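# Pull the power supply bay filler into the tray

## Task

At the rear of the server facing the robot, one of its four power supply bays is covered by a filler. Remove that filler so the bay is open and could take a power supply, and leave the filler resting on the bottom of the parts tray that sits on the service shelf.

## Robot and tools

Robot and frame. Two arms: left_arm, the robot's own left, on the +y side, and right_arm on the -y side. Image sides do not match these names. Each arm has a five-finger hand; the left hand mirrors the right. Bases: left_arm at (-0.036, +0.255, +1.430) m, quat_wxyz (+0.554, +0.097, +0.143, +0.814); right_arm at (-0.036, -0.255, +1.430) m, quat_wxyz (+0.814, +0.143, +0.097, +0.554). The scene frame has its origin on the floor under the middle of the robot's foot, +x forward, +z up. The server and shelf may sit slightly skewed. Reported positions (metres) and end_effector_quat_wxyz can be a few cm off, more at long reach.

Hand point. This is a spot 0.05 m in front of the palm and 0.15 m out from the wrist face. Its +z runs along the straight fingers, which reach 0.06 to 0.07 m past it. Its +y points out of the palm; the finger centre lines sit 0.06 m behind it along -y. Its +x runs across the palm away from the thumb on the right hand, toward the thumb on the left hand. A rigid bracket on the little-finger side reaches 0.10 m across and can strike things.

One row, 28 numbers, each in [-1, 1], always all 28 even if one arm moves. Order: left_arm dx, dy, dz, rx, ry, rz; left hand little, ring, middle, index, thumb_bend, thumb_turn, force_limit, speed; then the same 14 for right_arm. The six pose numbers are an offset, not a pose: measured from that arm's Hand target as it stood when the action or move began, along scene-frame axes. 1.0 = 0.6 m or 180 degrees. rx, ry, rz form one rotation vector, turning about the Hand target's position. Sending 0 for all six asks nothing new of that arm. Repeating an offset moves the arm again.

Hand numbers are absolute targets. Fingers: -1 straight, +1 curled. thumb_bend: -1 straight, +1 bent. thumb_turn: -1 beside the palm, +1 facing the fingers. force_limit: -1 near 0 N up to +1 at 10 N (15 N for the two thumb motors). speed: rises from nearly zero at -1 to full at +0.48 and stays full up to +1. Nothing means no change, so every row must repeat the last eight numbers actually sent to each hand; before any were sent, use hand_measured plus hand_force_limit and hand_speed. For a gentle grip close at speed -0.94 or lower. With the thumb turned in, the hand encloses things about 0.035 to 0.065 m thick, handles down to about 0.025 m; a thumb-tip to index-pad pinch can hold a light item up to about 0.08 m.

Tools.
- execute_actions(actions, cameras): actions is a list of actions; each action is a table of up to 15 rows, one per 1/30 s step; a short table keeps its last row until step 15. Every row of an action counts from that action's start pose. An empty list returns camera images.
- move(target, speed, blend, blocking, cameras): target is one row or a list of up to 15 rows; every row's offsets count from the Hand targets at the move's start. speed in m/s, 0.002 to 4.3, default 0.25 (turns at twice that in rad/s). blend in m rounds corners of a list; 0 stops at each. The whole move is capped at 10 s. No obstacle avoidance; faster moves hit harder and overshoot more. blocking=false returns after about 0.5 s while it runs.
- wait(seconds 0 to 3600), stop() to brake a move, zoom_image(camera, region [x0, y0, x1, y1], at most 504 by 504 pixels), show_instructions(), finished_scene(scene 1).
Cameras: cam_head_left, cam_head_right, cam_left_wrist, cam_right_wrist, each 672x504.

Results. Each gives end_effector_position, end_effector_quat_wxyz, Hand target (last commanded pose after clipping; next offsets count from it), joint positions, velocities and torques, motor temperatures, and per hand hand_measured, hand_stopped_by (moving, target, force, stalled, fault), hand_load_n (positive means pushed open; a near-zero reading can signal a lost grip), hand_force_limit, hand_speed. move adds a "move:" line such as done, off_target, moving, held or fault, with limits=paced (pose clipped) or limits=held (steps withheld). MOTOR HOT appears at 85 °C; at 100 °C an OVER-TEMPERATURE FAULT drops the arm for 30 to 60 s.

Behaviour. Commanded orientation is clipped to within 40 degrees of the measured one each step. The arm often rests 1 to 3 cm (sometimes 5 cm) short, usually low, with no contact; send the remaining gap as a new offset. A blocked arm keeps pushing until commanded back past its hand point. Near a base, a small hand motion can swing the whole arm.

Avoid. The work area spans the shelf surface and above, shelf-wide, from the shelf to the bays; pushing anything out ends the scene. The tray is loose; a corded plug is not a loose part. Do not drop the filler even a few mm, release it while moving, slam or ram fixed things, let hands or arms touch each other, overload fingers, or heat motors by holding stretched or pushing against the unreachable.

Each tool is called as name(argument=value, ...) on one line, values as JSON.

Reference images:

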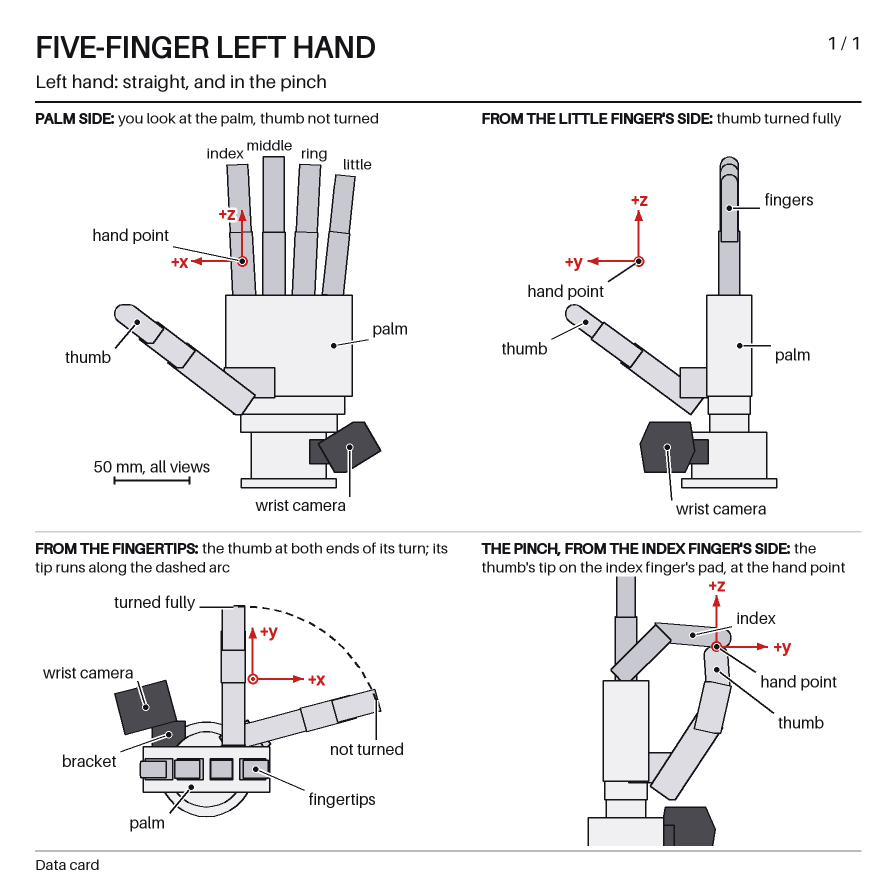

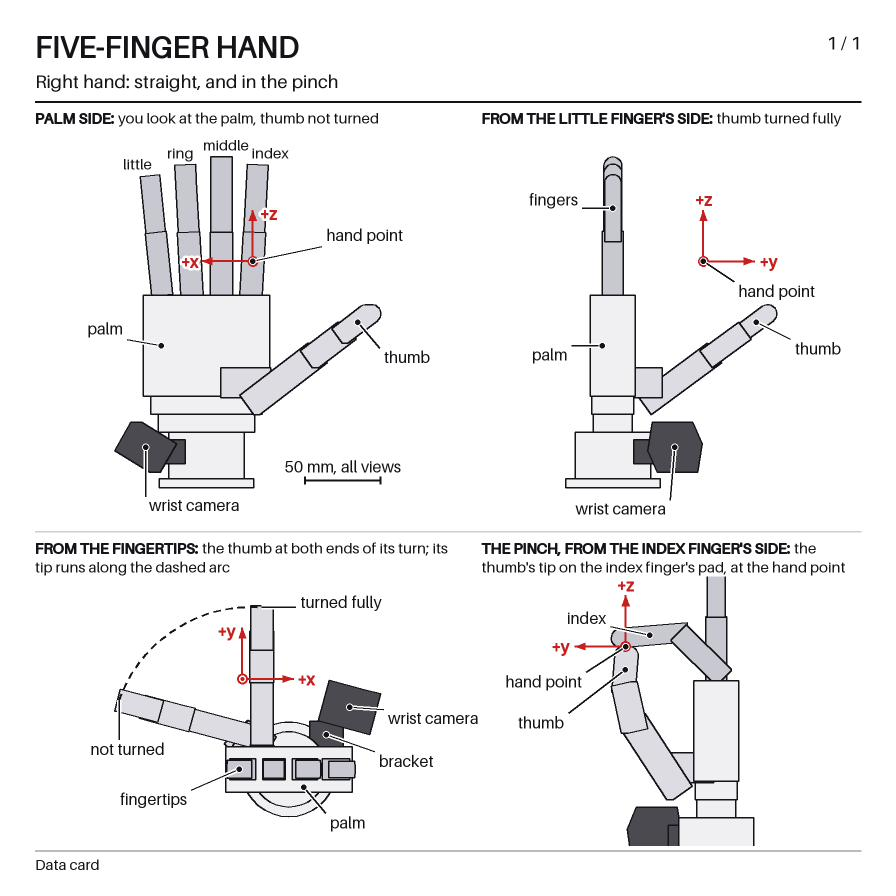

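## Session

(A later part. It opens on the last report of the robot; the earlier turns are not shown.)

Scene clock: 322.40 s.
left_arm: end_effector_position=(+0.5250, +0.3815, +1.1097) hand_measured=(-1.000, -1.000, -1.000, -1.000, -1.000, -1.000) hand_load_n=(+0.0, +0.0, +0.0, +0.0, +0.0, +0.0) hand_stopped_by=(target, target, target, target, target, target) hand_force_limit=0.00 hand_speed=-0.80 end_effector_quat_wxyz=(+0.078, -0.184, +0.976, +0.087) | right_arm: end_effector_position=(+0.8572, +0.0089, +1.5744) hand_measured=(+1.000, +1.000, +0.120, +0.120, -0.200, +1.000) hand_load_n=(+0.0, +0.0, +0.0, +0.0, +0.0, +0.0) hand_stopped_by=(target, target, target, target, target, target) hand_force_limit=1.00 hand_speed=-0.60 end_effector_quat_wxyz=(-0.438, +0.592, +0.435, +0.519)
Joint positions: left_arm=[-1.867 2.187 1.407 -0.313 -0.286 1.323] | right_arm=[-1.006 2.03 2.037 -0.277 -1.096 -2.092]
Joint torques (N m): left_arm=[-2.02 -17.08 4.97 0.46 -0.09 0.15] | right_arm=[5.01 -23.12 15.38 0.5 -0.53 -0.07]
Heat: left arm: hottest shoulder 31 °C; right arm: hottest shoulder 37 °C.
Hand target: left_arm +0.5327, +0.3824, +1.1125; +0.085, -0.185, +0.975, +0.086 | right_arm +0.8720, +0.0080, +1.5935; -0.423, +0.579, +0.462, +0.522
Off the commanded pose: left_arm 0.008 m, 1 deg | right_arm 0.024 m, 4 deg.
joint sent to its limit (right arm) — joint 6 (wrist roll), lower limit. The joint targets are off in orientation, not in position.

execute_actions(actions=[[[0,0,0,0,0,0,-1,-1,-1,-1,-1,-1,0,-0.8,0.0015,0,-0.001,0,0,0,1,1,0.12,0.12,-0.2,1,1.0,-0.6]]], cameras=["cam_right_wrist"])

zoom_image(camera="cam_right_wrist", region=[300, 130, 460, 290])

zoom_image(camera="cam_right_wrist", region=[430, 200, 550, 320])

Scene clock: 323.33 s.
left_arm: end_effector_position=(+0.5250, +0.3815, +1.1097) hand_measured=(-1.000, -1.000, -1.000, -1.000, -1.000, -1.000) hand_load_n=(+0.0, +0.0, +0.5, +0.0, +0.0, +0.0) hand_stopped_by=(target, target, target, target, target, target) hand_force_limit=0.00 hand_speed=-0.80 end_effector_quat_wxyz=(+0.078, -0.184, +0.976, +0.087) | right_arm: end_effector_position=(+0.8570, +0.0094, +1.5721) hand_measured=(+1.000, +1.000, +0.120, +0.120, -0.200, +1.000) hand_load_n=(+0.0, +0.0, +0.0, +0.0, +0.0, +0.0) hand_stopped_by=(target, target, target, target, target, target) hand_force_limit=1.00 hand_speed=-0.60 end_effector_quat_wxyz=(-0.438, +0.592, +0.435, +0.517)
Joint positions: left_arm=[-1.867 2.187 1.407 -0.313 -0.286 1.323] | right_arm=[-1.006 2.033 2.037 -0.278 -1.097 -2.092]
Joint torques (N m): left_arm=[-2.08 -17.2 4.96 0.43 -0.08 0.15] | right_arm=[5.19 -23 15.53 0.55 -0.52 -0.06]
Heat: left arm: hottest shoulder 31 °C; right arm: hottest shoulder 37 °C.
Hand target: left_arm +0.5327, +0.3824, +1.1125; +0.085, -0.185, +0.975, +0.086 | right_arm +0.8729, +0.0080, +1.5931; -0.423, +0.579, +0.462, +0.522
Off the commanded pose: left_arm 0.008 m, 1 deg | right_arm 0.026 m, 4 deg.
joint sent to its limit (right arm) — joint 6 (wrist roll), lower limit. The joint targets are off in orientation, not in position.

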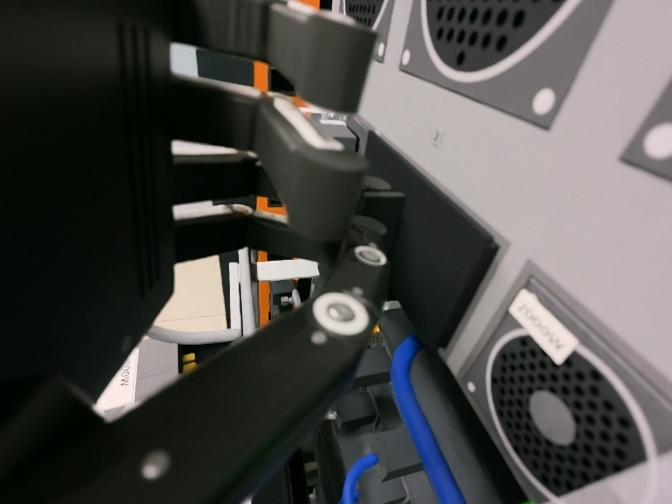

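Scaled by 3.150 from the camera's image (finer frame: 960x720).

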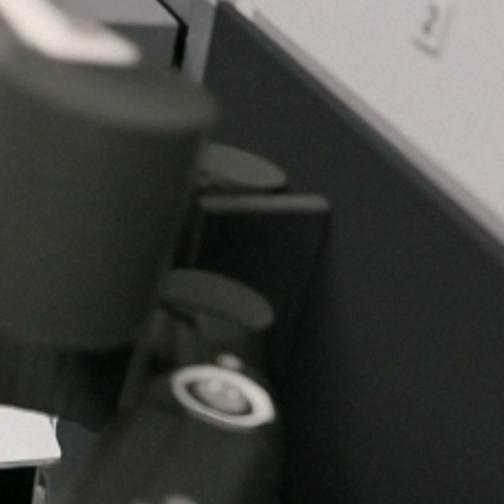

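Scaled by 4.200 from the camera's image (finer frame: 960x720).

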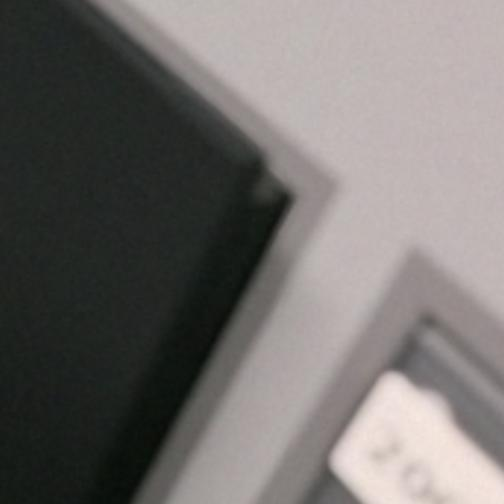

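execute_actions(actions=[[[0,0,0,0,0,0,-1,-1,-1,-1,-1,-1,0,-0.8,0.002,0,0.0005,0,0,0,1,1,0.12,0.12,-0.2,1,1.0,-0.6]]], cameras=["cam_right_wrist"])

zoom_image(camera="cam_right_wrist", region=[300, 130, 460, 290])

Scene clock: 324.20 s.
left_arm: end_effector_position=(+0.5250, +0.3815, +1.1097) hand_measured=(-1.000, -1.000, -1.000, -1.000, -1.000, -1.000) hand_load_n=(+0.0, +0.0, +0.0, +0.0, +0.0, +0.0) hand_stopped_by=(target, target, target, target, target, target) hand_force_limit=0.00 hand_speed=-0.80 end_effector_quat_wxyz=(+0.078, -0.184, +0.976, +0.087) | right_arm: end_effector_position=(+0.8583, +0.0095, +1.5736) hand_measured=(+1.000, +1.000, +0.120, +0.120, -0.200, +1.000) hand_load_n=(+0.0, +0.0, -0.5, +0.0, +0.0, +0.0) hand_stopped_by=(target, target, target, target, target, target) hand_force_limit=1.00 hand_speed=-0.60 end_effector_quat_wxyz=(-0.439, +0.592, +0.435, +0.518)
Joint positions: left_arm=[-1.867 2.187 1.407 -0.313 -0.286 1.323] | right_arm=[-1.006 2.036 2.047 -0.283 -1.098 -2.092]
Joint torques (N m): left_arm=[-2.14 -17.2 4.94 0.44 -0.08 0.15] | right_arm=[5.25 -23.06 15.45 0.58 -0.48 -0.07]
Heat: left arm: hottest shoulder 31 °C; right arm: hottest shoulder 37 °C.
Hand target: left_arm +0.5327, +0.3824, +1.1125; +0.085, -0.185, +0.975, +0.086 | right_arm +0.8742, +0.0080, +1.5934; -0.423, +0.579, +0.462, +0.522
Off the commanded pose: left_arm 0.008 m, 1 deg | right_arm 0.025 m, 4 deg.
joint sent to its limit (right arm) — joint 6 (wrist roll), lower limit. The joint targets are off in orientation, not in position.

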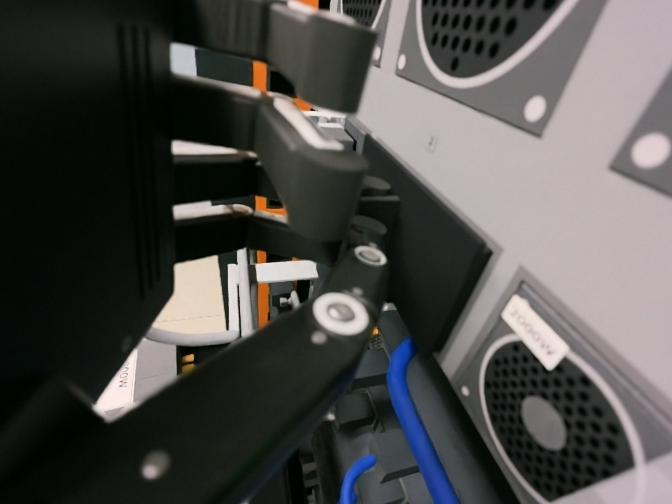

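Scaled by 3.150 from the camera's image (finer frame: 960x720).

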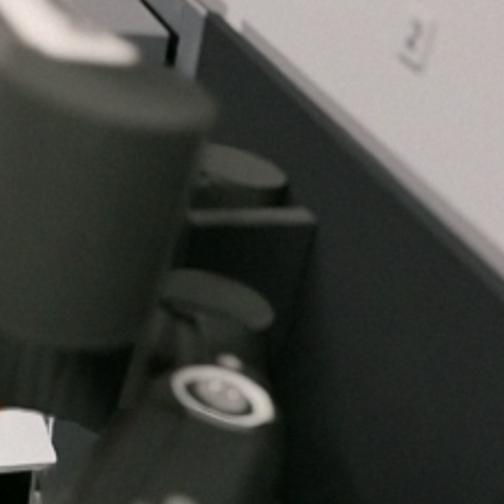

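execute_actions(actions=[[[0,0,0,0,0,0,-1,-1,-1,-1,-1,-1,0,-0.8,0.0,0.004,0.0,0,0,0,1,1,0.12,0.12,-0.15,1,0.8,-0.2]],[[0,0,0,0,0,0,-1,-1,-1,-1,-1,-1,0,-0.8,0.001,0.001,0.001,0,0,0,1,1,0.8,0.8,-0.15,1,0.2,-0.8]]], cameras=["cam_right_wrist"])

zoom_image(camera="cam_right_wrist", region=[300, 130, 460, 290])

Scene clock: 325.73 s.
left_arm: end_effector_position=(+0.5250, +0.3815, +1.1097) hand_measured=(-1.000, -1.000, -1.000, -1.000, -1.000, -1.000) hand_load_n=(+0.0, +0.0, +0.0, +0.0, +0.0, +0.0) hand_stopped_by=(target, target, target, target, target, target) hand_force_limit=0.00 hand_speed=-0.80 end_effector_quat_wxyz=(+0.078, -0.184, +0.976, +0.087) | right_arm: end_effector_position=(+0.8588, +0.0117, +1.5740) hand_measured=(+1.000, +1.000, +0.208, +0.246, -0.152, +1.000) hand_load_n=(+0.0, +0.0, +4.0, +7.0, +6.5, +0.5) hand_stopped_by=(target, target, force, force, target, target) hand_force_limit=0.20 hand_speed=-0.80 end_effector_quat_wxyz=(-0.440, +0.591, +0.436, +0.517)
Joint positions: left_arm=[-1.867 2.187 1.407 -0.313 -0.286 1.323] | right_arm=[-1.004 2.04 2.055 -0.287 -1.099 -2.092]
Joint torques (N m): left_arm=[-2.08 -17.2 4.97 0.46 -0.08 0.16] | right_arm=[5.48 -23.06 15.43 0.53 -0.29 -0.09]
Heat: left arm: hottest shoulder 31 °C; right arm: hottest shoulder 37 °C.
Hand target: left_arm +0.5327, +0.3824, +1.1125; +0.085, -0.185, +0.975, +0.086 | right_arm +0.8748, +0.0108, +1.5942; -0.423, +0.579, +0.462, +0.523
Off the commanded pose: left_arm 0.008 m, 1 deg | right_arm 0.026 m, 4 deg.
joint sent to its limit (right arm) — joint 6 (wrist roll), lower limit. The joint targets are off in orientation, not in position.

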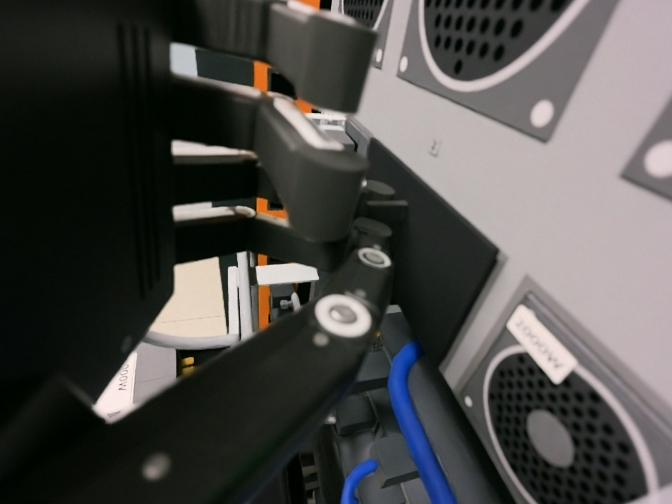

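Scaled by 3.150 from the camera's image (finer frame: 960x720).

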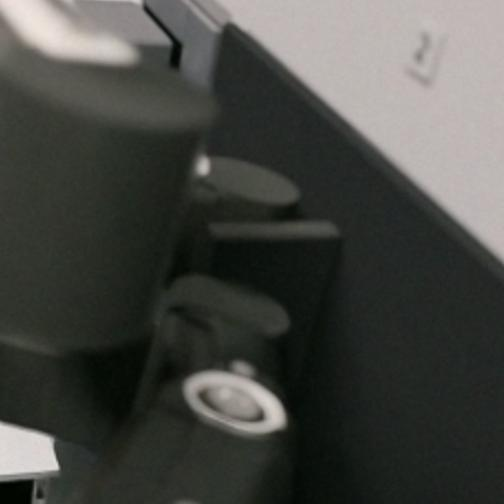

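zoom_image(camera="cam_right_wrist", region=[430, 200, 550, 320])

Scaled by 4.200 from the camera's image (finer frame: 960x720).

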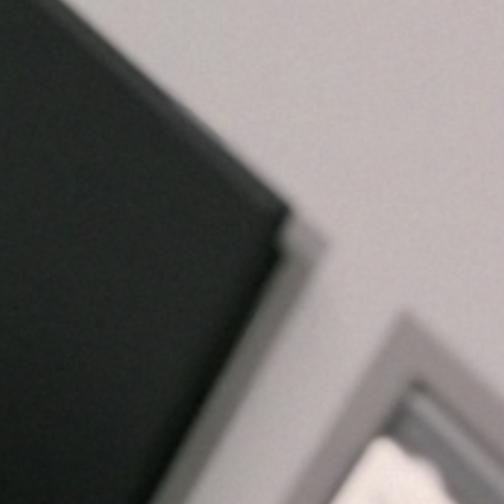

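execute_actions(actions=[[[0,0,0,0,0,0,-1,-1,-1,-1,-1,-1,0,-0.8,0.002,0,0.001,0,0,0,1,1,0.88,0.88,-0.15,1,1.0,-0.8]],[[0,0,0,0,0,0,-1,-1,-1,-1,-1,-1,0,-0.8,0,0,0.002,0,0,0,1,1,0.88,0.88,-0.13,1,1.0,-0.8]]], cameras=["cam_right_wrist"])

zoom_image(camera="cam_right_wrist", region=[300, 130, 460, 290])

Scene clock: 327.87 s.
left_arm: end_effector_position=(+0.5250, +0.3815, +1.1097) hand_measured=(-1.000, -1.000, -1.000, -1.000, -1.000, -1.000) hand_load_n=(+0.0, +0.0, +0.0, +0.0, +0.0, -0.5) hand_stopped_by=(target, target, target, target, target, target) hand_force_limit=0.00 hand_speed=-0.80 end_effector_quat_wxyz=(+0.078, -0.184, +0.976, +0.087) | right_arm: end_effector_position=(+0.8569, +0.0139, +1.5736) hand_measured=(+1.000, +1.000, +0.242, +0.314, -0.132, +1.000) hand_load_n=(+0.0, +0.0, +2.5, +2.0, +2.0, -3.5) hand_stopped_by=(target, target, force, force, target, target) hand_force_limit=1.00 hand_speed=-0.80 end_effector_quat_wxyz=(-0.444, +0.590, +0.436, +0.514)
Joint positions: left_arm=[-1.867 2.187 1.407 -0.313 -0.286 1.323] | right_arm=[-1.002 2.041 2.057 -0.296 -1.104 -2.092]
Joint torques (N m): left_arm=[-2.08 -17.2 4.96 0.46 -0.08 0.16] | right_arm=[5.42 -22.95 15.79 0.75 -0.08 -0.08]
Heat: left arm: hottest shoulder 31 °C; right arm: hottest shoulder 37 °C.
Hand target: left_arm +0.5327, +0.3824, +1.1125; +0.085, -0.185, +0.975, +0.086 | right_arm +0.8760, +0.0110, +1.5958; -0.423, +0.579, +0.462, +0.523
Off the commanded pose: left_arm 0.008 m, 1 deg | right_arm 0.029 m, 4 deg.
joint sent to its limit (right arm) — joint 6 (wrist roll), lower limit. The joint targets are off in orientation, not in position.

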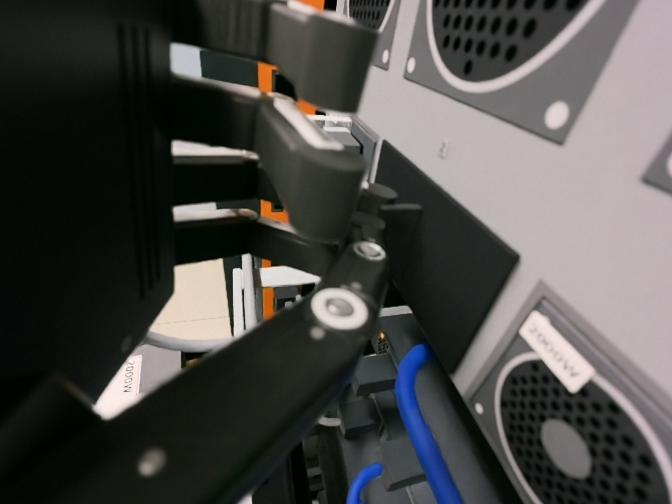

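Scaled by 3.150 from the camera's image (finer frame: 960x720).

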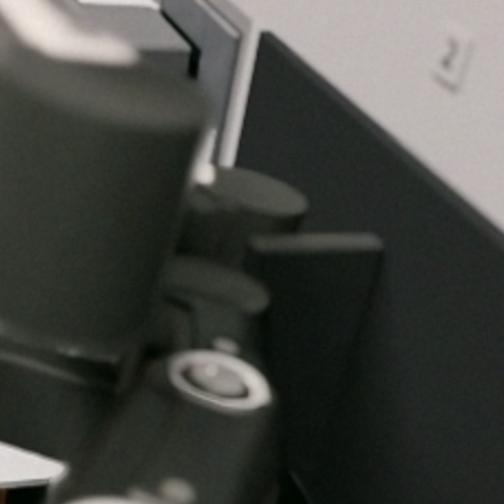

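execute_actions(actions=[[[0,0,0,0,0,0,-1,-1,-1,-1,-1,-1,0,-0.8,-0.02,0,0,0,0,0,1,1,0.242,0.314,-0.15,1,1.0,-0.6]],[[0,0,0,0,0,0,-1,-1,-1,-1,-1,-1,0,-0.8,-0.02,-0.005,0,0,0,0,1,1,0.12,0.3,-0.9,1,1.0,0]],[[0,0,0,0,0,0,-1,-1,-1,-1,-1,-1,0,-0.8,-0.006,0,-0.003,0,0,0,1,1,0.12,0.12,-0.9,1,1.0,-0.4]]])

execute_actions(actions=[[[0,0,0,0,0,0,-1,-1,-1,-1,-1,-1,0,-0.8,0,0,0,0,0,0,1,1,0.12,0.12,-0.2,1,1.0,0]]], cameras=["cam_right_wrist"])

Scene clock: 330.23 s.
left_arm: end_effector_position=(+0.5250, +0.3815, +1.1097) hand_measured=(-1.000, -1.000, -1.000, -1.000, -1.000, -1.000) hand_load_n=(+0.0, +0.0, +0.0, +0.0, -0.5, +0.0) hand_stopped_by=(target, target, target, target, target, target) hand_force_limit=0.00 hand_speed=-0.80 end_effector_quat_wxyz=(+0.078, -0.184, +0.976, +0.087) | right_arm: end_effector_position=(+0.8454, +0.0163, +1.5605) hand_measured=(+1.000, +1.000, +0.120, +0.120, -0.900, +1.000) hand_load_n=(+0.0, +0.0, +0.0, +0.0, -0.5, +0.0) hand_stopped_by=(target, target, target, target, target, target) hand_force_limit=1.00 hand_speed=-0.40 end_effector_quat_wxyz=(-0.444, +0.592, +0.435, +0.512)
Joint positions: left_arm=[-1.867 2.187 1.407 -0.313 -0.286 1.323] | right_arm=[-0.999 2.021 1.984 -0.249 -1.099 -2.092]
Joint torques (N m): left_arm=[-2.02 -17.14 4.97 0.44 -0.08 0.15] | right_arm=[5.07 -27.34 9.33 1.37 -0.27 -0.06]
Heat: left arm: hottest shoulder 31 °C; right arm: hottest shoulder 37 °C.
Hand target: left_arm +0.5327, +0.3824, +1.1125; +0.085, -0.185, +0.975, +0.086 | right_arm +0.8484, +0.0080, +1.5939; -0.423, +0.579, +0.462, +0.522
Off the commanded pose: left_arm 0.008 m, 1 deg | right_arm 0.035 m, 4 deg.
joint sent to its limit (right arm) — joint 6 (wrist roll), lower limit. The joint targets are off in orientation, not in position.

Scene clock: 331.00 s.
left_arm: end_effector_position=(+0.5250, +0.3815, +1.1097) hand_measured=(-1.000, -1.000, -1.000, -1.000, -1.000, -1.000) hand_load_n=(+0.0, +0.0, +0.0, +0.0, +0.0, +0.0) hand_stopped_by=(target, target, target, target, target, target) hand_force_limit=0.00 hand_speed=-0.80 end_effector_quat_wxyz=(+0.078, -0.184, +0.976, +0.087) | right_arm: end_effector_position=(+0.8461, +0.0159, +1.5614) hand_measured=(+1.000, +1.000, +0.120, +0.120, -0.200, +1.000) hand_load_n=(+0.0, +0.0, +0.0, +0.0, +0.0, +0.0) hand_stopped_by=(target, target, target, target, target, target) hand_force_limit=1.00 hand_speed=0.00 end_effector_quat_wxyz=(-0.442, +0.592, +0.436, +0.514)
Joint positions: left_arm=[-1.867 2.187 1.407 -0.313 -0.286 1.323] | right_arm=[-0.999 2.02 1.984 -0.246 -1.096 -2.092]
Joint torques (N m): left_arm=[-2.02 -17.14 4.98 0.43 -0.09 0.15] | right_arm=[4.84 -26.87 9.24 1.31 -0.37 -0.06]
Heat: left arm: hottest shoulder 31 °C; right arm: hottest shoulder 37 °C.
Hand target: left_arm +0.5327, +0.3824, +1.1125; +0.085, -0.185, +0.975, +0.086 | right_arm +0.8484, +0.0080, +1.5941; -0.423, +0.579, +0.462, +0.523
Off the commanded pose: left_arm 0.008 m, 1 deg | right_arm 0.033 m, 4 deg.
joint sent to its limit (right arm) — joint 6 (wrist roll), lower limit. The joint targets are off in orientation, not in position.

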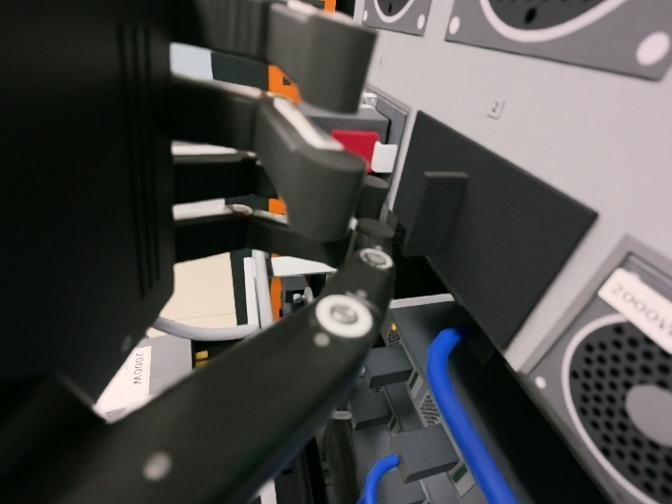

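move(target=[[0,0,0,0,0,0,-1,-1,-1,-1,-1,-1,0,-0.8,0,-0.006,0.012,0,0,0,1,1,0.12,0.12,-0.2,1,1.0,-0.6],[0,0,0,0,0,0,-1,-1,-1,-1,-1,-1,0,-0.8,0.01,-0.013,-0.006,0,0,0,1,1,0.12,0.12,-0.2,1,1.0,-0.6],[0,0,0,0,0,0,-1,-1,-1,-1,-1,-1,0,-0.8,0.0565,-0.013,-0.0108,0,0,0,1,1,0.12,0.12,-0.2,1,1.0,-0.6]], speed=0.04, blend=0.003, cameras=["cam_right_wrist"])

zoom_image(camera="cam_right_wrist", region=[300, 130, 460, 290])

Scene clock: 334.00 s.
left_arm: end_effector_position=(+0.5250, +0.3815, +1.1097) hand_measured=(-1.000, -1.000, -1.000, -1.000, -1.000, -1.000) hand_load_n=(+0.0, +0.0, +0.0, +0.0, +0.0, +0.0) hand_stopped_by=(target, target, target, target, target, target) hand_force_limit=0.00 hand_speed=-0.80 end_effector_quat_wxyz=(+0.078, -0.184, +0.976, +0.087) | right_arm: end_effector_position=(+0.8625, +0.0093, +1.5736) hand_measured=(+1.000, +1.000, +0.120, +0.120, -0.200, +1.000) hand_load_n=(+0.0, +0.0, -0.5, +0.0, -0.5, +0.0) hand_stopped_by=(target, target, target, target, target, target) hand_force_limit=1.00 hand_speed=-0.60 end_effector_quat_wxyz=(-0.444, +0.586, +0.437, +0.518)
Joint positions: left_arm=[-1.867 2.187 1.407 -0.313 -0.286 1.323] | right_arm=[-1.011 2.056 2.079 -0.293 -1.119 -2.092]
Joint torques (N m): left_arm=[-2.08 -17.08 4.97 0.43 -0.09 0.15] | right_arm=[4.42 -22.95 15.6 0.51 -0.18 -0.1]
Heat: left arm: hottest shoulder 31 °C; right arm: hottest shoulder 37 °C.
Hand target: left_arm +0.5327, +0.3824, +1.1125; +0.085, -0.185, +0.975, +0.086 | right_arm +0.8823, +0.0000, +1.5875; -0.423, +0.579, +0.462, +0.522
Off the commanded pose: left_arm 0.008 m, 1 deg | right_arm 0.026 m, 4 deg.
joint sent to its limit (right arm) — joint 6 (wrist roll), lower limit. The joint targets are off in orientation, not in position.
move: off_target (right_arm); blend cut to 0 m at target 1

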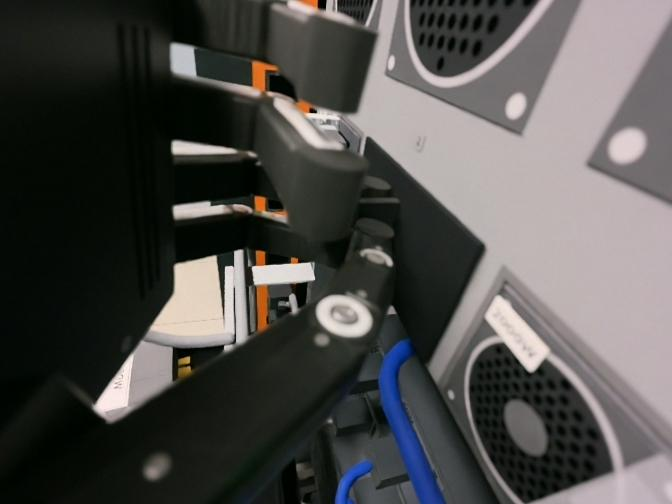

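Scaled by 3.150 from the camera's image (finer frame: 960x720).

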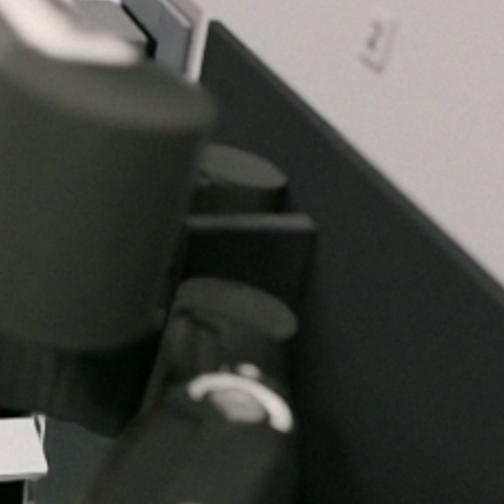

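execute_actions(actions=[[[0,0,0,0,0,0,-1,-1,-1,-1,-1,-1,0,-0.8,0,0.010,0.003,0,0,0,1,1,0.12,0.12,-0.15,1,0.8,-0.2]],[[0,0,0,0,0,0,-1,-1,-1,-1,-1,-1,0,-0.8,0,0.003,0.005,0,0,0,1,1,0.8,0.8,-0.15,1,0.2,-0.8]],[[0,0,0,0,0,0,-1,-1,-1,-1,-1,-1,0,-0.8,0.002,0,0,0,0,0,1,1,0.88,0.88,-0.15,1,1.0,-0.8]]])

execute_actions(actions=[[[0,0,0,0,0,0,-1,-1,-1,-1,-1,-1,0,-0.8,0,0,0,0,0,0,1,1,0.88,0.88,-0.13,1,1.0,-0.8]]], cameras=["cam_right_wrist"])

zoom_image(camera="cam_right_wrist", region=[300, 130, 460, 290])

Scene clock: 335.97 s.
left_arm: end_effector_position=(+0.5250, +0.3815, +1.1097) hand_measured=(-1.000, -1.000, -1.000, -1.000, -1.000, -1.000) hand_load_n=(+0.0, +0.0, +0.0, +0.0, +0.0, +0.0) hand_stopped_by=(target, target, target, target, target, target) hand_force_limit=0.00 hand_speed=-0.80 end_effector_quat_wxyz=(+0.078, -0.184, +0.976, +0.087) | right_arm: end_effector_position=(+0.8628, +0.0118, +1.5733) hand_measured=(+1.000, +1.000, +0.240, +0.258, -0.152, +1.000) hand_load_n=(+0.0, +0.0, +11.5, +10.0, +8.0, +1.0) hand_stopped_by=(target, target, force, force, target, target) hand_force_limit=1.00 hand_speed=-0.80 end_effector_quat_wxyz=(-0.446, +0.589, +0.436, +0.514)
Joint positions: left_arm=[-1.867 2.187 1.407 -0.313 -0.286 1.323] | right_arm=[-1.007 2.06 2.091 -0.31 -1.114 -2.092]
Joint torques (N m): left_arm=[-2.02 -17.14 4.98 0.46 -0.09 0.16] | right_arm=[5.36 -22.53 16.13 0.7 0.07 -0.06]
Heat: left arm: hottest shoulder 31 °C; right arm: hottest shoulder 37 °C.
Hand target: left_arm +0.5327, +0.3824, +1.1125; +0.085, -0.185, +0.975, +0.086 | right_arm +0.8835, +0.0079, +1.5923; -0.423, +0.579, +0.462, +0.523
Off the commanded pose: left_arm 0.008 m, 1 deg | right_arm 0.028 m, 4 deg.
joint sent to its limit (right arm) — joint 6 (wrist roll), lower limit. The joint targets are off in orientation, not in position.

Scene clock: 336.67 s.
left_arm: end_effector_position=(+0.5250, +0.3815, +1.1097) hand_measured=(-1.000, -1.000, -1.000, -1.000, -1.000, -1.000) hand_load_n=(+0.0, +0.0, +0.0, +0.0, +0.0, +0.0) hand_stopped_by=(target, target, target, target, target, target) hand_force_limit=0.00 hand_speed=-0.80 end_effector_quat_wxyz=(+0.078, -0.184, +0.976, +0.087) | right_arm: end_effector_position=(+0.8628, +0.0118, +1.5733) hand_measured=(+1.000, +1.000, +0.240, +0.258, -0.138, +1.000) hand_load_n=(+0.0, +0.0, +12.0, +10.5, +10.0, +0.5) hand_stopped_by=(target, target, force, force, target, target) hand_force_limit=1.00 hand_speed=-0.80 end_effector_quat_wxyz=(-0.446, +0.589, +0.436, +0.514)
Joint positions: left_arm=[-1.867 2.187 1.407 -0.313 -0.286 1.323] | right_arm=[-1.007 2.06 2.091 -0.31 -1.114 -2.092]
Joint torques (N m): left_arm=[-2.02 -17.14 4.96 0.44 -0.09 0.16] | right_arm=[5.19 -22.48 16.12 0.7 0.06 -0.06]
Heat: left arm: hottest shoulder 31 °C; right arm: hottest shoulder 37 °C.
Hand target: left_arm +0.5327, +0.3824, +1.1125; +0.085, -0.185, +0.975, +0.086 | right_arm +0.8835, +0.0079, +1.5923; -0.423, +0.579, +0.462, +0.523
Off the commanded pose: left_arm 0.008 m, 1 deg | right_arm 0.028 m, 4 deg.
joint sent to its limit (right arm) — joint 6 (wrist roll), lower limit. The joint targets are off in orientation, not in position.

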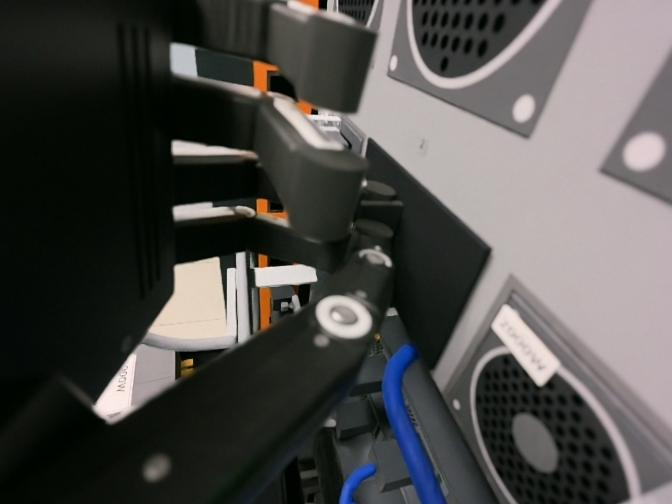

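Scaled by 3.150 from the camera's image (finer frame: 960x720).

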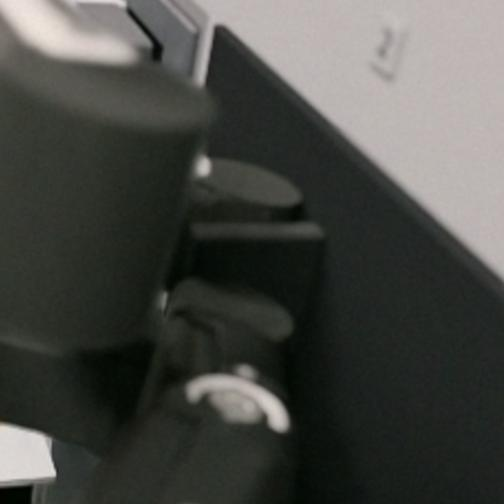

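execute_actions(actions=[[[0,0,0,0,0,0,-1,-1,-1,-1,-1,-1,0,-0.8,-0.012,0,0.008,0,0,0,1,1,0.88,0.88,-0.13,1,1.0,-0.8]],[[0,0,0,0,0,0,-1,-1,-1,-1,-1,-1,0,-0.8,-0.012,0,0.008,0,0,0,1,1,0.88,0.88,-0.13,1,1.0,-0.8]],[[0,0,0,0,0,0,-1,-1,-1,-1,-1,-1,0,-0.8,-0.010,0,0,0,0,0,1,1,0.88,0.88,-0.13,1,1.0,-0.8]],[[0,0,0,0,0,0,-1,-1,-1,-1,-1,-1,0,-0.8,-0.006,0,0,0,0,0,1,1,0.88,0.88,-0.13,1,1.0,-0.8]]])

execute_actions(actions=[[[0,0,0,0,0,0,-1,-1,-1,-1,-1,-1,0,-0.8,0,0.006,0,0,0,0,1,1,0.88,0.88,-0.13,1,1.0,-0.8],[0,0,0,0,0,0,-1,-1,-1,-1,-1,-1,0,-0.8,0,0.012,0,0,0,0,1,1,0.88,0.88,-0.13,1,1.0,-0.8],[0,0,0,0,0,0,-1,-1,-1,-1,-1,-1,0,-0.8,0,0.015,0,0,0,0,1,1,0.88,0.88,-0.13,1,1.0,-0.8],[0,0,0,0,0,0,-1,-1,-1,-1,-1,-1,0,-0.8,0,0.01,0,0,0,0,1,1,0.88,0.88,-0.13,1,1.0,-0.8],[0,0,0,0,0,0,-1,-1,-1,-1,-1,-1,0,-0.8,-0.001,0,0,0,0,0,1,1,0.88,0.88,-0.13,1,1.0,-0.8],[0,0,0,0,0,0,-1,-1,-1,-1,-1,-1,0,-0.8,-0.001,-0.01,0,0,0,0,1,1,0.88,0.88,-0.13,1,1.0,-0.8],[0,0,0,0,0,0,-1,-1,-1,-1,-1,-1,0,-0.8,-0.002,-0.015,0,0,0,0,1,1,0.88,0.88,-0.13,1,1.0,-0.8],[0,0,0,0,0,0,-1,-1,-1,-1,-1,-1,0,-0.8,-0.002,-0.012,0,0,0,0,1,1,0.88,0.88,-0.13,1,1.0,-0.8],[0,0,0,0,0,0,-1,-1,-1,-1,-1,-1,0,-0.8,-0.002,-0.006,0,0,0,0,1,1,0.88,0.88,-0.13,1,1.0,-0.8],[0,0,0,0,0,0,-1,-1,-1,-1,-1,-1,0,-0.8,-0.002,0,0,0,0,0,1,1,0.88,0.88,-0.13,1,1.0,-0.8]],[[0,0,0,0,0,0,-1,-1,-1,-1,-1,-1,0,-0.8,0,0.006,0,0,0,0,1,1,0.88,0.88,-0.13,1,1.0,-0.8],[0,0,0,0,0,0,-1,-1,-1,-1,-1,-1,0,-0.8,0,0.012,0,0,0,0,1,1,0.88,0.88,-0.13,1,1.0,-0.8],[0,0,0,0,0,0,-1,-1,-1,-1,-1,-1,0,-0.8,0,0.015,0,0,0,0,1,1,0.88,0.88,-0.13,1,1.0,-0.8],[0,0,0,0,0,0,-1,-1,-1,-1,-1,-1,0,-0.8,0,0.01,0,0,0,0,1,1,0.88,0.88,-0.13,1,1.0,-0.8],[0,0,0,0,0,0,-1,-1,-1,-1,-1,-1,0,-0.8,-0.001,0,0,0,0,0,1,1,0.88,0.88,-0.13,1,1.0,-0.8],[0,0,0,0,0,0,-1,-1,-1,-1,-1,-1,0,-0.8,-0.001,-0.01,0,0,0,0,1,1,0.88,0.88,-0.13,1,1.0,-0.8],[0,0,0,0,0,0,-1,-1,-1,-1,-1,-1,0,-0.8,-0.002,-0.015,0,0,0,0,1,1,0.88,0.88,-0.13,1,1.0,-0.8],[0,0,0,0,0,0,-1,-1,-1,-1,-1,-1,0,-0.8,-0.002,-0.012,0,0,0,0,1,1,0.88,0.88,-0.13,1,1.0,-0.8],[0,0,0,0,0,0,-1,-1,-1,-1,-1,-1,0,-0.8,-0.002,-0.006,0,0,0,0,1,1,0.88,0.88,-0.13,1,1.0,-0.8],[0,0,0,0,0,0,-1,-1,-1,-1,-1,-1,0,-0.8,-0.002,0,0,0,0,0,1,1,0.88,0.88,-0.13,1,1.0,-0.8]]], cameras=["cam_right_wrist"])

zoom_image(camera="cam_right_wrist", region=[300, 130, 460, 290])

Scene clock: 339.93 s.
left_arm: end_effector_position=(+0.5250, +0.3815, +1.1097) hand_measured=(-1.000, -1.000, -1.000, -1.000, -1.000, -1.000) hand_load_n=(+0.0, +0.0, +0.0, +0.0, +0.0, +0.0) hand_stopped_by=(target, target, target, target, target, target) hand_force_limit=0.00 hand_speed=-0.80 end_effector_quat_wxyz=(+0.078, -0.184, +0.976, +0.087) | right_arm: end_effector_position=(+0.8615, +0.0122, +1.5735) hand_measured=(+1.000, +1.000, +0.240, +0.258, -0.138, +1.000) hand_load_n=(+0.0, +0.0, +11.5, +10.5, +11.0, +1.0) hand_stopped_by=(target, target, force, force, target, target) hand_force_limit=1.00 hand_speed=-0.80 end_effector_quat_wxyz=(-0.439, +0.589, +0.436, +0.519)
Joint positions: left_arm=[-1.867 2.187 1.407 -0.313 -0.286 1.323] | right_arm=[-1.004 2.048 2.065 -0.283 -1.099 -2.092]
Joint torques (N m): left_arm=[-2.02 -17.14 4.96 0.46 -0.09 0.16] | right_arm=[5.3 -27.69 8.95 0.95 -0.33 -0.08]
Heat: left arm: hottest shoulder 31 °C; right arm: hottest shoulder 37 °C.
Hand target: left_arm +0.5327, +0.3824, +1.1125; +0.085, -0.185, +0.975, +0.086 | right_arm +0.8595, +0.0080, +1.6018; -0.423, +0.579, +0.462, +0.522
Off the commanded pose: left_arm 0.008 m, 1 deg | right_arm 0.029 m, 4 deg.
joint sent to its limit (right arm) — joint 6 (wrist roll), lower limit. The joint targets are off in orientation, not in position.

Scene clock: 341.13 s.
left_arm: end_effector_position=(+0.5250, +0.3815, +1.1097) hand_measured=(-1.000, -1.000, -1.000, -1.000, -1.000, -1.000) hand_load_n=(+0.0, +0.0, -0.5, +0.0, +0.0, +0.0) hand_stopped_by=(target, target, target, target, target, target) hand_force_limit=0.00 hand_speed=-0.80 end_effector_quat_wxyz=(+0.078, -0.184, +0.976, +0.087) | right_arm: end_effector_position=(+0.8591, +0.0127, +1.5736) hand_measured=(+1.000, +1.000, +0.240, +0.258, -0.138, +1.000) hand_load_n=(-0.5, +0.0, +11.0, +10.0, +12.0, +1.0) hand_stopped_by=(target, target, force, force, target, target) hand_force_limit=1.00 hand_speed=-0.80 end_effector_quat_wxyz=(-0.438, +0.590, +0.437, +0.519)
Joint positions: left_arm=[-1.867 2.187 1.407 -0.313 -0.286 1.323] | right_arm=[-1.002 2.04 2.05 -0.276 -1.096 -2.092]
Joint torques (N m): left_arm=[-1.96 -17.2 4.97 0.43 -0.08 0.15] | right_arm=[5.36 -27.69 8.79 0.96 -0.41 -0.05]
Heat: left arm: hottest shoulder 31 °C; right arm: hottest shoulder 37 °C.
Hand target: left_arm +0.5327, +0.3824, +1.1125; +0.085, -0.185, +0.975, +0.086 | right_arm +0.8571, +0.0080, +1.6018; -0.423, +0.579, +0.462, +0.522
Off the commanded pose: left_arm 0.008 m, 1 deg | right_arm 0.029 m, 4 deg.
joint sent to its limit (right arm) — joint 6 (wrist roll), lower limit. The joint targets are off in orientation, not in position.

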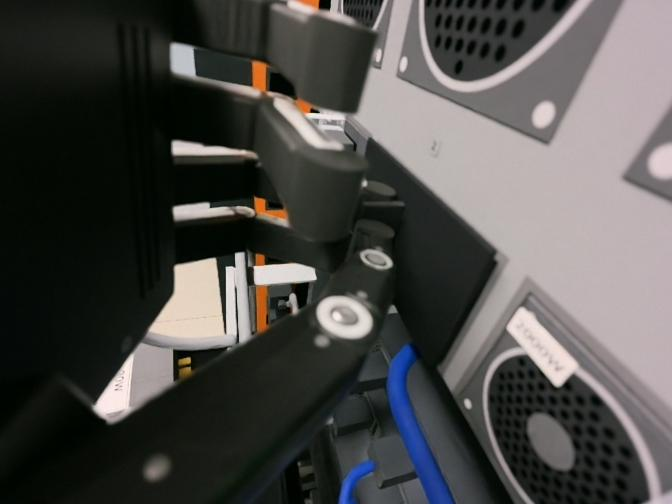

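Scaled by 3.150 from the camera's image (finer frame: 960x720).

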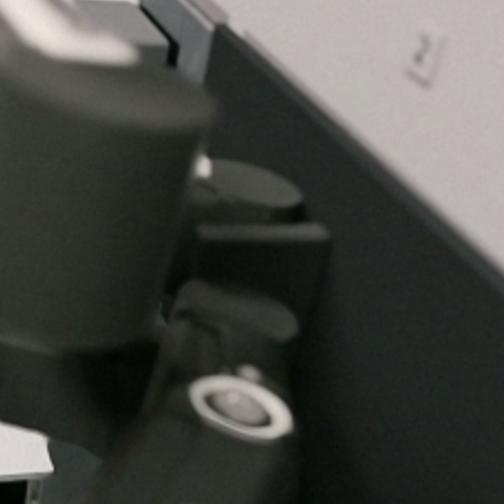

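execute_actions(actions=[[[0,0,0,0,0,0,-1,-1,-1,-1,-1,-1,0,-0.8,0,0.006,0,0,0,0,1,1,0.88,0.88,-0.13,1,1.0,-0.8],[0,0,0,0,0,0,-1,-1,-1,-1,-1,-1,0,-0.8,0,0.012,0,0,0,0,1,1,0.88,0.88,-0.13,1,1.0,-0.8],[0,0,0,0,0,0,-1,-1,-1,-1,-1,-1,0,-0.8,0,0.015,0,0,0,0,1,1,0.88,0.88,-0.13,1,1.0,-0.8],[0,0,0,0,0,0,-1,-1,-1,-1,-1,-1,0,-0.8,0,0.01,0,0,0,0,1,1,0.88,0.88,-0.13,1,1.0,-0.8],[0,0,0,0,0,0,-1,-1,-1,-1,-1,-1,0,-0.8,-0.001,0,0,0,0,0,1,1,0.88,0.88,-0.13,1,1.0,-0.8],[0,0,0,0,0,0,-1,-1,-1,-1,-1,-1,0,-0.8,-0.001,-0.01,0,0,0,0,1,1,0.88,0.88,-0.13,1,1.0,-0.8],[0,0,0,0,0,0,-1,-1,-1,-1,-1,-1,0,-0.8,-0.002,-0.015,0,0,0,0,1,1,0.88,0.88,-0.13,1,1.0,-0.8],[0,0,0,0,0,0,-1,-1,-1,-1,-1,-1,0,-0.8,-0.002,-0.012,0,0,0,0,1,1,0.88,0.88,-0.13,1,1.0,-0.8],[0,0,0,0,0,0,-1,-1,-1,-1,-1,-1,0,-0.8,-0.002,-0.006,0,0,0,0,1,1,0.88,0.88,-0.13,1,1.0,-0.8],[0,0,0,0,0,0,-1,-1,-1,-1,-1,-1,0,-0.8,-0.002,0,0,0,0,0,1,1,0.88,0.88,-0.13,1,1.0,-0.8]],[[0,0,0,0,0,0,-1,-1,-1,-1,-1,-1,0,-0.8,0,0.006,0,0,0,0,1,1,0.88,0.88,-0.13,1,1.0,-0.8],[0,0,0,0,0,0,-1,-1,-1,-1,-1,-1,0,-0.8,0,0.012,0,0,0,0,1,1,0.88,0.88,-0.13,1,1.0,-0.8],[0,0,0,0,0,0,-1,-1,-1,-1,-1,-1,0,-0.8,0,0.015,0,0,0,0,1,1,0.88,0.88,-0.13,1,1.0,-0.8],[0,0,0,0,0,0,-1,-1,-1,-1,-1,-1,0,-0.8,0,0.01,0,0,0,0,1,1,0.88,0.88,-0.13,1,1.0,-0.8],[0,0,0,0,0,0,-1,-1,-1,-1,-1,-1,0,-0.8,-0.001,0,0,0,0,0,1,1,0.88,0.88,-0.13,1,1.0,-0.8],[0,0,0,0,0,0,-1,-1,-1,-1,-1,-1,0,-0.8,-0.001,-0.01,0,0,0,0,1,1,0.88,0.88,-0.13,1,1.0,-0.8],[0,0,0,0,0,0,-1,-1,-1,-1,-1,-1,0,-0.8,-0.002,-0.015,0,0,0,0,1,1,0.88,0.88,-0.13,1,1.0,-0.8],[0,0,0,0,0,0,-1,-1,-1,-1,-1,-1,0,-0.8,-0.002,-0.012,0,0,0,0,1,1,0.88,0.88,-0.13,1,1.0,-0.8],[0,0,0,0,0,0,-1,-1,-1,-1,-1,-1,0,-0.8,-0.002,-0.006,0,0,0,0,1,1,0.88,0.88,-0.13,1,1.0,-0.8],[0,0,0,0,0,0,-1,-1,-1,-1,-1,-1,0,-0.8,-0.002,0,0,0,0,0,1,1,0.88,0.88,-0.13,1,1.0,-0.8]]], cameras=["cam_right_wrist"])

zoom_image(camera="cam_right_wrist", region=[300, 130, 460, 290])

Scene clock: 343.07 s.
left_arm: end_effector_position=(+0.5250, +0.3815, +1.1097) hand_measured=(-1.000, -1.000, -1.000, -1.000, -1.000, -1.000) hand_load_n=(+0.0, +0.0, +0.0, +0.0, +0.0, +0.0) hand_stopped_by=(target, target, target, target, target, target) hand_force_limit=0.00 hand_speed=-0.80 end_effector_quat_wxyz=(+0.078, -0.184, +0.976, +0.087) | right_arm: end_effector_position=(+0.8579, +0.0130, +1.5738) hand_measured=(+1.000, +1.000, +0.240, +0.258, -0.138, +1.000) hand_load_n=(+0.0, +0.0, +10.5, +9.5, +13.0, +1.0) hand_stopped_by=(target, target, force, force, target, target) hand_force_limit=1.00 hand_speed=-0.80 end_effector_quat_wxyz=(-0.436, +0.590, +0.437, +0.521)
Joint positions: left_arm=[-1.867 2.187 1.407 -0.313 -0.286 1.323] | right_arm=[-1.001 2.035 2.04 -0.268 -1.093 -2.092]
Joint torques (N m): left_arm=[-2.02 -17.2 4.97 0.43 -0.09 0.15] | right_arm=[5.01 -27.99 8.76 0.96 -0.51 -0.06]
Heat: left arm: hottest shoulder 31 °C; right arm: hottest shoulder 37 °C.
Hand target: left_arm +0.5327, +0.3824, +1.1125; +0.085, -0.185, +0.975, +0.086 | right_arm +0.8547, +0.0080, +1.6021; -0.423, +0.579, +0.462, +0.523
Off the commanded pose: left_arm 0.008 m, 1 deg | right_arm 0.029 m, 4 deg.
joint sent to its limit (right arm) — joint 6 (wrist roll), lower limit. The joint targets are off in orientation, not in position.

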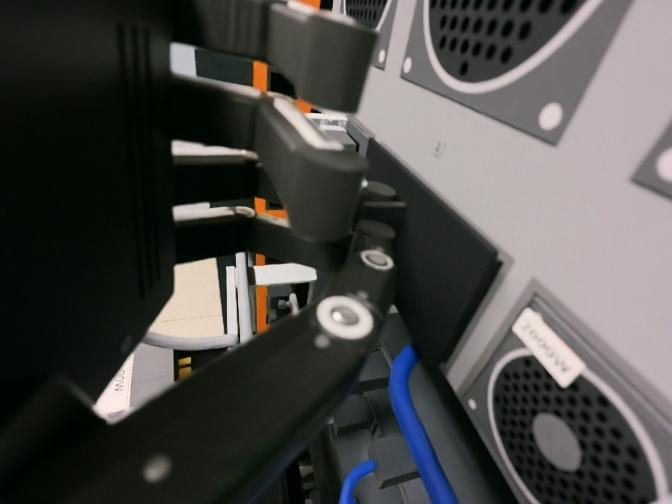

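Scaled by 3.150 from the camera's image (finer frame: 960x720).

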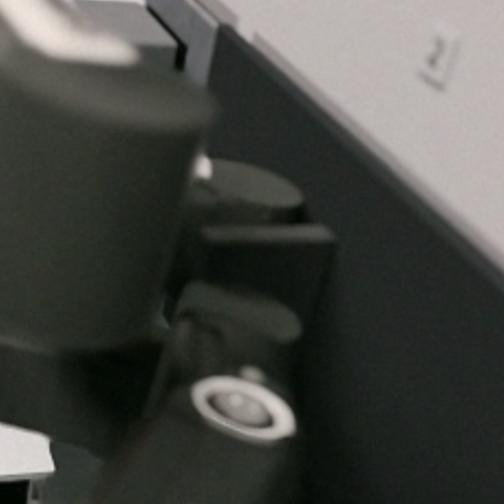

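execute_actions(actions=[[[0,0,0,0,0,0,-1,-1,-1,-1,-1,-1,0,-0.8,0,0.006,0,0,0,0,1,1,0.88,0.88,-0.13,1,1.0,-0.8],[0,0,0,0,0,0,-1,-1,-1,-1,-1,-1,0,-0.8,0,0.012,0,0,0,0,1,1,0.88,0.88,-0.13,1,1.0,-0.8],[0,0,0,0,0,0,-1,-1,-1,-1,-1,-1,0,-0.8,0,0.015,0,0,0,0,1,1,0.88,0.88,-0.13,1,1.0,-0.8],[0,0,0,0,0,0,-1,-1,-1,-1,-1,-1,0,-0.8,0,0.01,0,0,0,0,1,1,0.88,0.88,-0.13,1,1.0,-0.8],[0,0,0,0,0,0,-1,-1,-1,-1,-1,-1,0,-0.8,-0.001,0,0,0,0,0,1,1,0.88,0.88,-0.13,1,1.0,-0.8],[0,0,0,0,0,0,-1,-1,-1,-1,-1,-1,0,-0.8,-0.001,-0.01,0,0,0,0,1,1,0.88,0.88,-0.13,1,1.0,-0.8],[0,0,0,0,0,0,-1,-1,-1,-1,-1,-1,0,-0.8,-0.001,-0.015,0,0,0,0,1,1,0.88,0.88,-0.13,1,1.0,-0.8],[0,0,0,0,0,0,-1,-1,-1,-1,-1,-1,0,-0.8,-0.001,-0.012,0,0,0,0,1,1,0.88,0.88,-0.13,1,1.0,-0.8],[0,0,0,0,0,0,-1,-1,-1,-1,-1,-1,0,-0.8,-0.001,-0.006,0,0,0,0,1,1,0.88,0.88,-0.13,1,1.0,-0.8],[0,0,0,0,0,0,-1,-1,-1,-1,-1,-1,0,-0.8,-0.001,0,0,0,0,0,1,1,0.88,0.88,-0.13,1,1.0,-0.8]]], cameras=["cam_right_wrist"])

zoom_image(camera="cam_right_wrist", region=[300, 130, 460, 290])

Scene clock: 344.43 s.
left_arm: end_effector_position=(+0.5250, +0.3815, +1.1097) hand_measured=(-1.000, -1.000, -1.000, -1.000, -1.000, -1.000) hand_load_n=(+0.0, +0.0, +0.0, +0.0, +0.0, +0.0) hand_stopped_by=(target, target, target, target, target, target) hand_force_limit=0.00 hand_speed=-0.80 end_effector_quat_wxyz=(+0.078, -0.184, +0.976, +0.087) | right_arm: end_effector_position=(+0.8575, +0.0131, +1.5735) hand_measured=(+1.000, +1.000, +0.240, +0.258, -0.138, +1.000) hand_load_n=(+0.0, +0.0, +10.5, +9.5, +13.0, +1.0) hand_stopped_by=(target, target, force, force, target, target) hand_force_limit=1.00 hand_speed=-0.80 end_effector_quat_wxyz=(-0.436, +0.590, +0.437, +0.521)
Joint positions: left_arm=[-1.867 2.187 1.407 -0.313 -0.286 1.323] | right_arm=[-1.001 2.034 2.036 -0.265 -1.091 -2.092]
Joint torques (N m): left_arm=[-2.02 -17.14 4.97 0.46 -0.08 0.16] | right_arm=[5.48 -27.75 8.69 0.94 -0.56 -0.07]
Heat: left arm: hottest shoulder 31 °C; right arm: hottest shoulder 37 °C.
Hand target: left_arm +0.5327, +0.3824, +1.1125; +0.085, -0.185, +0.975, +0.086 | right_arm +0.8540, +0.0080, +1.6017; -0.423, +0.579, +0.462, +0.522
Off the commanded pose: left_arm 0.008 m, 1 deg | right_arm 0.029 m, 4 deg.
joint sent to its limit (right arm) — joint 6 (wrist roll), lower limit. The joint targets are off in orientation, not in position.

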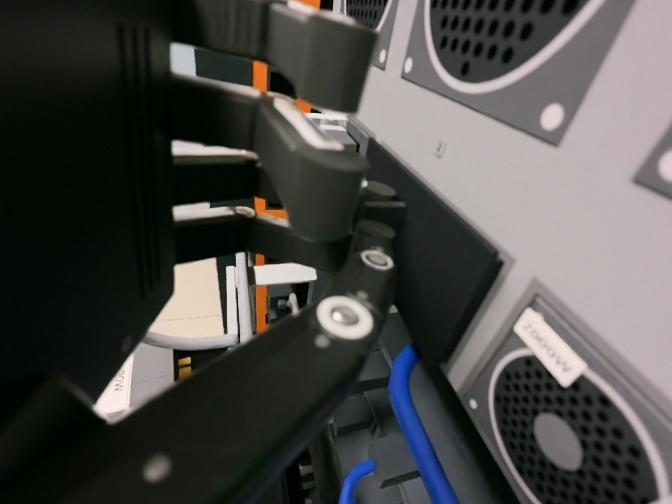

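Scaled by 3.150 from the camera's image (finer frame: 960x720).

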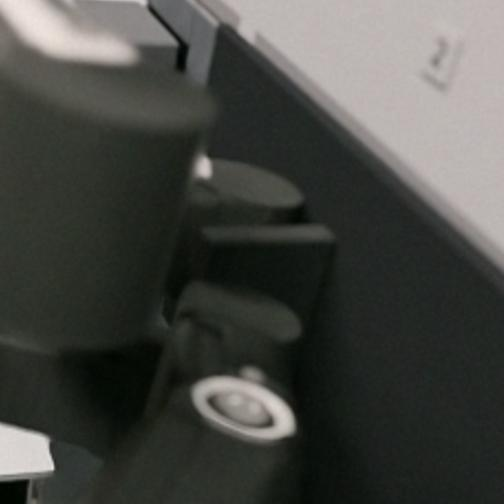

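execute_actions(actions=[[[0,0,0,0,0,0,-1,-1,-1,-1,-1,-1,0,-0.8,0,0.008,0,0,0,0,1,1,0.88,0.88,-0.13,1,1.0,-0.8],[0,0,0,0,0,0,-1,-1,-1,-1,-1,-1,0,-0.8,0,0.015,0,0,0,0,1,1,0.88,0.88,-0.13,1,1.0,-0.8],[0,0,0,0,0,0,-1,-1,-1,-1,-1,-1,0,-0.8,0,0.018,0,0,0,0,1,1,0.88,0.88,-0.13,1,1.0,-0.8],[0,0,0,0,0,0,-1,-1,-1,-1,-1,-1,0,-0.8,0,0.01,0,0,0,0,1,1,0.88,0.88,-0.13,1,1.0,-0.8],[0,0,0,0,0,0,-1,-1,-1,-1,-1,-1,0,-0.8,-0.001,0,0,0,0,0,1,1,0.88,0.88,-0.13,1,1.0,-0.8],[0,0,0,0,0,0,-1,-1,-1,-1,-1,-1,0,-0.8,-0.001,-0.01,0,0,0,0,1,1,0.88,0.88,-0.13,1,1.0,-0.8],[0,0,0,0,0,0,-1,-1,-1,-1,-1,-1,0,-0.8,-0.002,-0.018,0,0,0,0,1,1,0.88,0.88,-0.13,1,1.0,-0.8],[0,0,0,0,0,0,-1,-1,-1,-1,-1,-1,0,-0.8,-0.002,-0.015,0,0,0,0,1,1,0.88,0.88,-0.13,1,1.0,-0.8],[0,0,0,0,0,0,-1,-1,-1,-1,-1,-1,0,-0.8,-0.002,-0.008,0,0,0,0,1,1,0.88,0.88,-0.13,1,1.0,-0.8],[0,0,0,0,0,0,-1,-1,-1,-1,-1,-1,0,-0.8,-0.002,0,0,0,0,0,1,1,0.88,0.88,-0.13,1,1.0,-0.8]]], cameras=["cam_right_wrist"])

zoom_image(camera="cam_right_wrist", region=[300, 130, 460, 290])

Scene clock: 345.67 s.
left_arm: end_effector_position=(+0.5250, +0.3815, +1.1097) hand_measured=(-1.000, -1.000, -1.000, -1.000, -1.000, -1.000) hand_load_n=(+0.0, +0.0, +0.0, +0.5, +0.0, +0.0) hand_stopped_by=(target, target, target, target, target, target) hand_force_limit=0.00 hand_speed=-0.80 end_effector_quat_wxyz=(+0.078, -0.184, +0.976, +0.087) | right_arm: end_effector_position=(+0.8569, +0.0130, +1.5737) hand_measured=(+1.000, +1.000, +0.240, +0.258, -0.140, +1.000) hand_load_n=(+0.0, +0.0, +10.0, +8.5, +13.5, +1.0) hand_stopped_by=(target, target, force, force, target, target) hand_force_limit=1.00 hand_speed=-0.80 end_effector_quat_wxyz=(-0.435, +0.590, +0.437, +0.521)
Joint positions: left_arm=[-1.867 2.187 1.407 -0.313 -0.286 1.323] | right_arm=[-1 2.031 2.031 -0.261 -1.09 -2.092]
Joint torques (N m): left_arm=[-2.08 -17.08 4.97 0.47 -0.08 0.16] | right_arm=[5.19 -27.81 8.65 0.84 -0.59 -0.08]
Heat: left arm: hottest shoulder 31 °C; right arm: hottest shoulder 37 °C.
Hand target: left_arm +0.5327, +0.3824, +1.1125; +0.085, -0.185, +0.975, +0.086 | right_arm +0.8529, +0.0079, +1.6019; -0.423, +0.579, +0.462, +0.522
Off the commanded pose: left_arm 0.008 m, 1 deg | right_arm 0.029 m, 3 deg.
joint sent to its limit (right arm) — joint 6 (wrist roll), lower limit. The joint targets are off in orientation, not in position.

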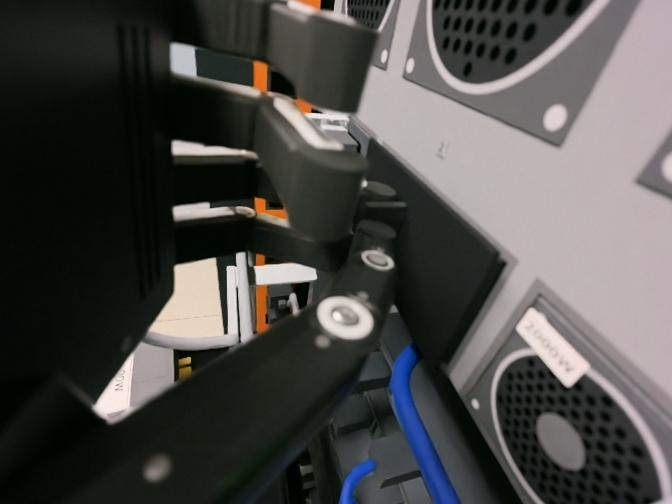

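Scaled by 3.150 from the camera's image (finer frame: 960x720).

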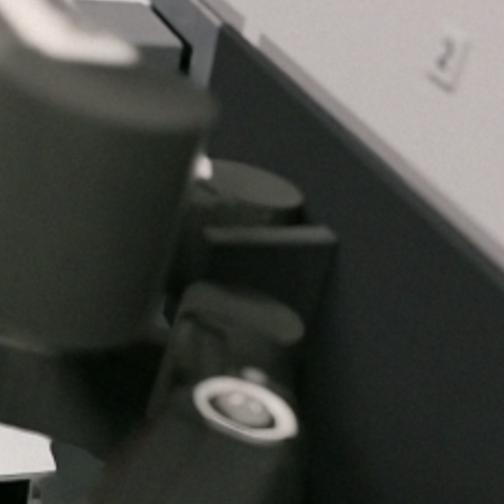

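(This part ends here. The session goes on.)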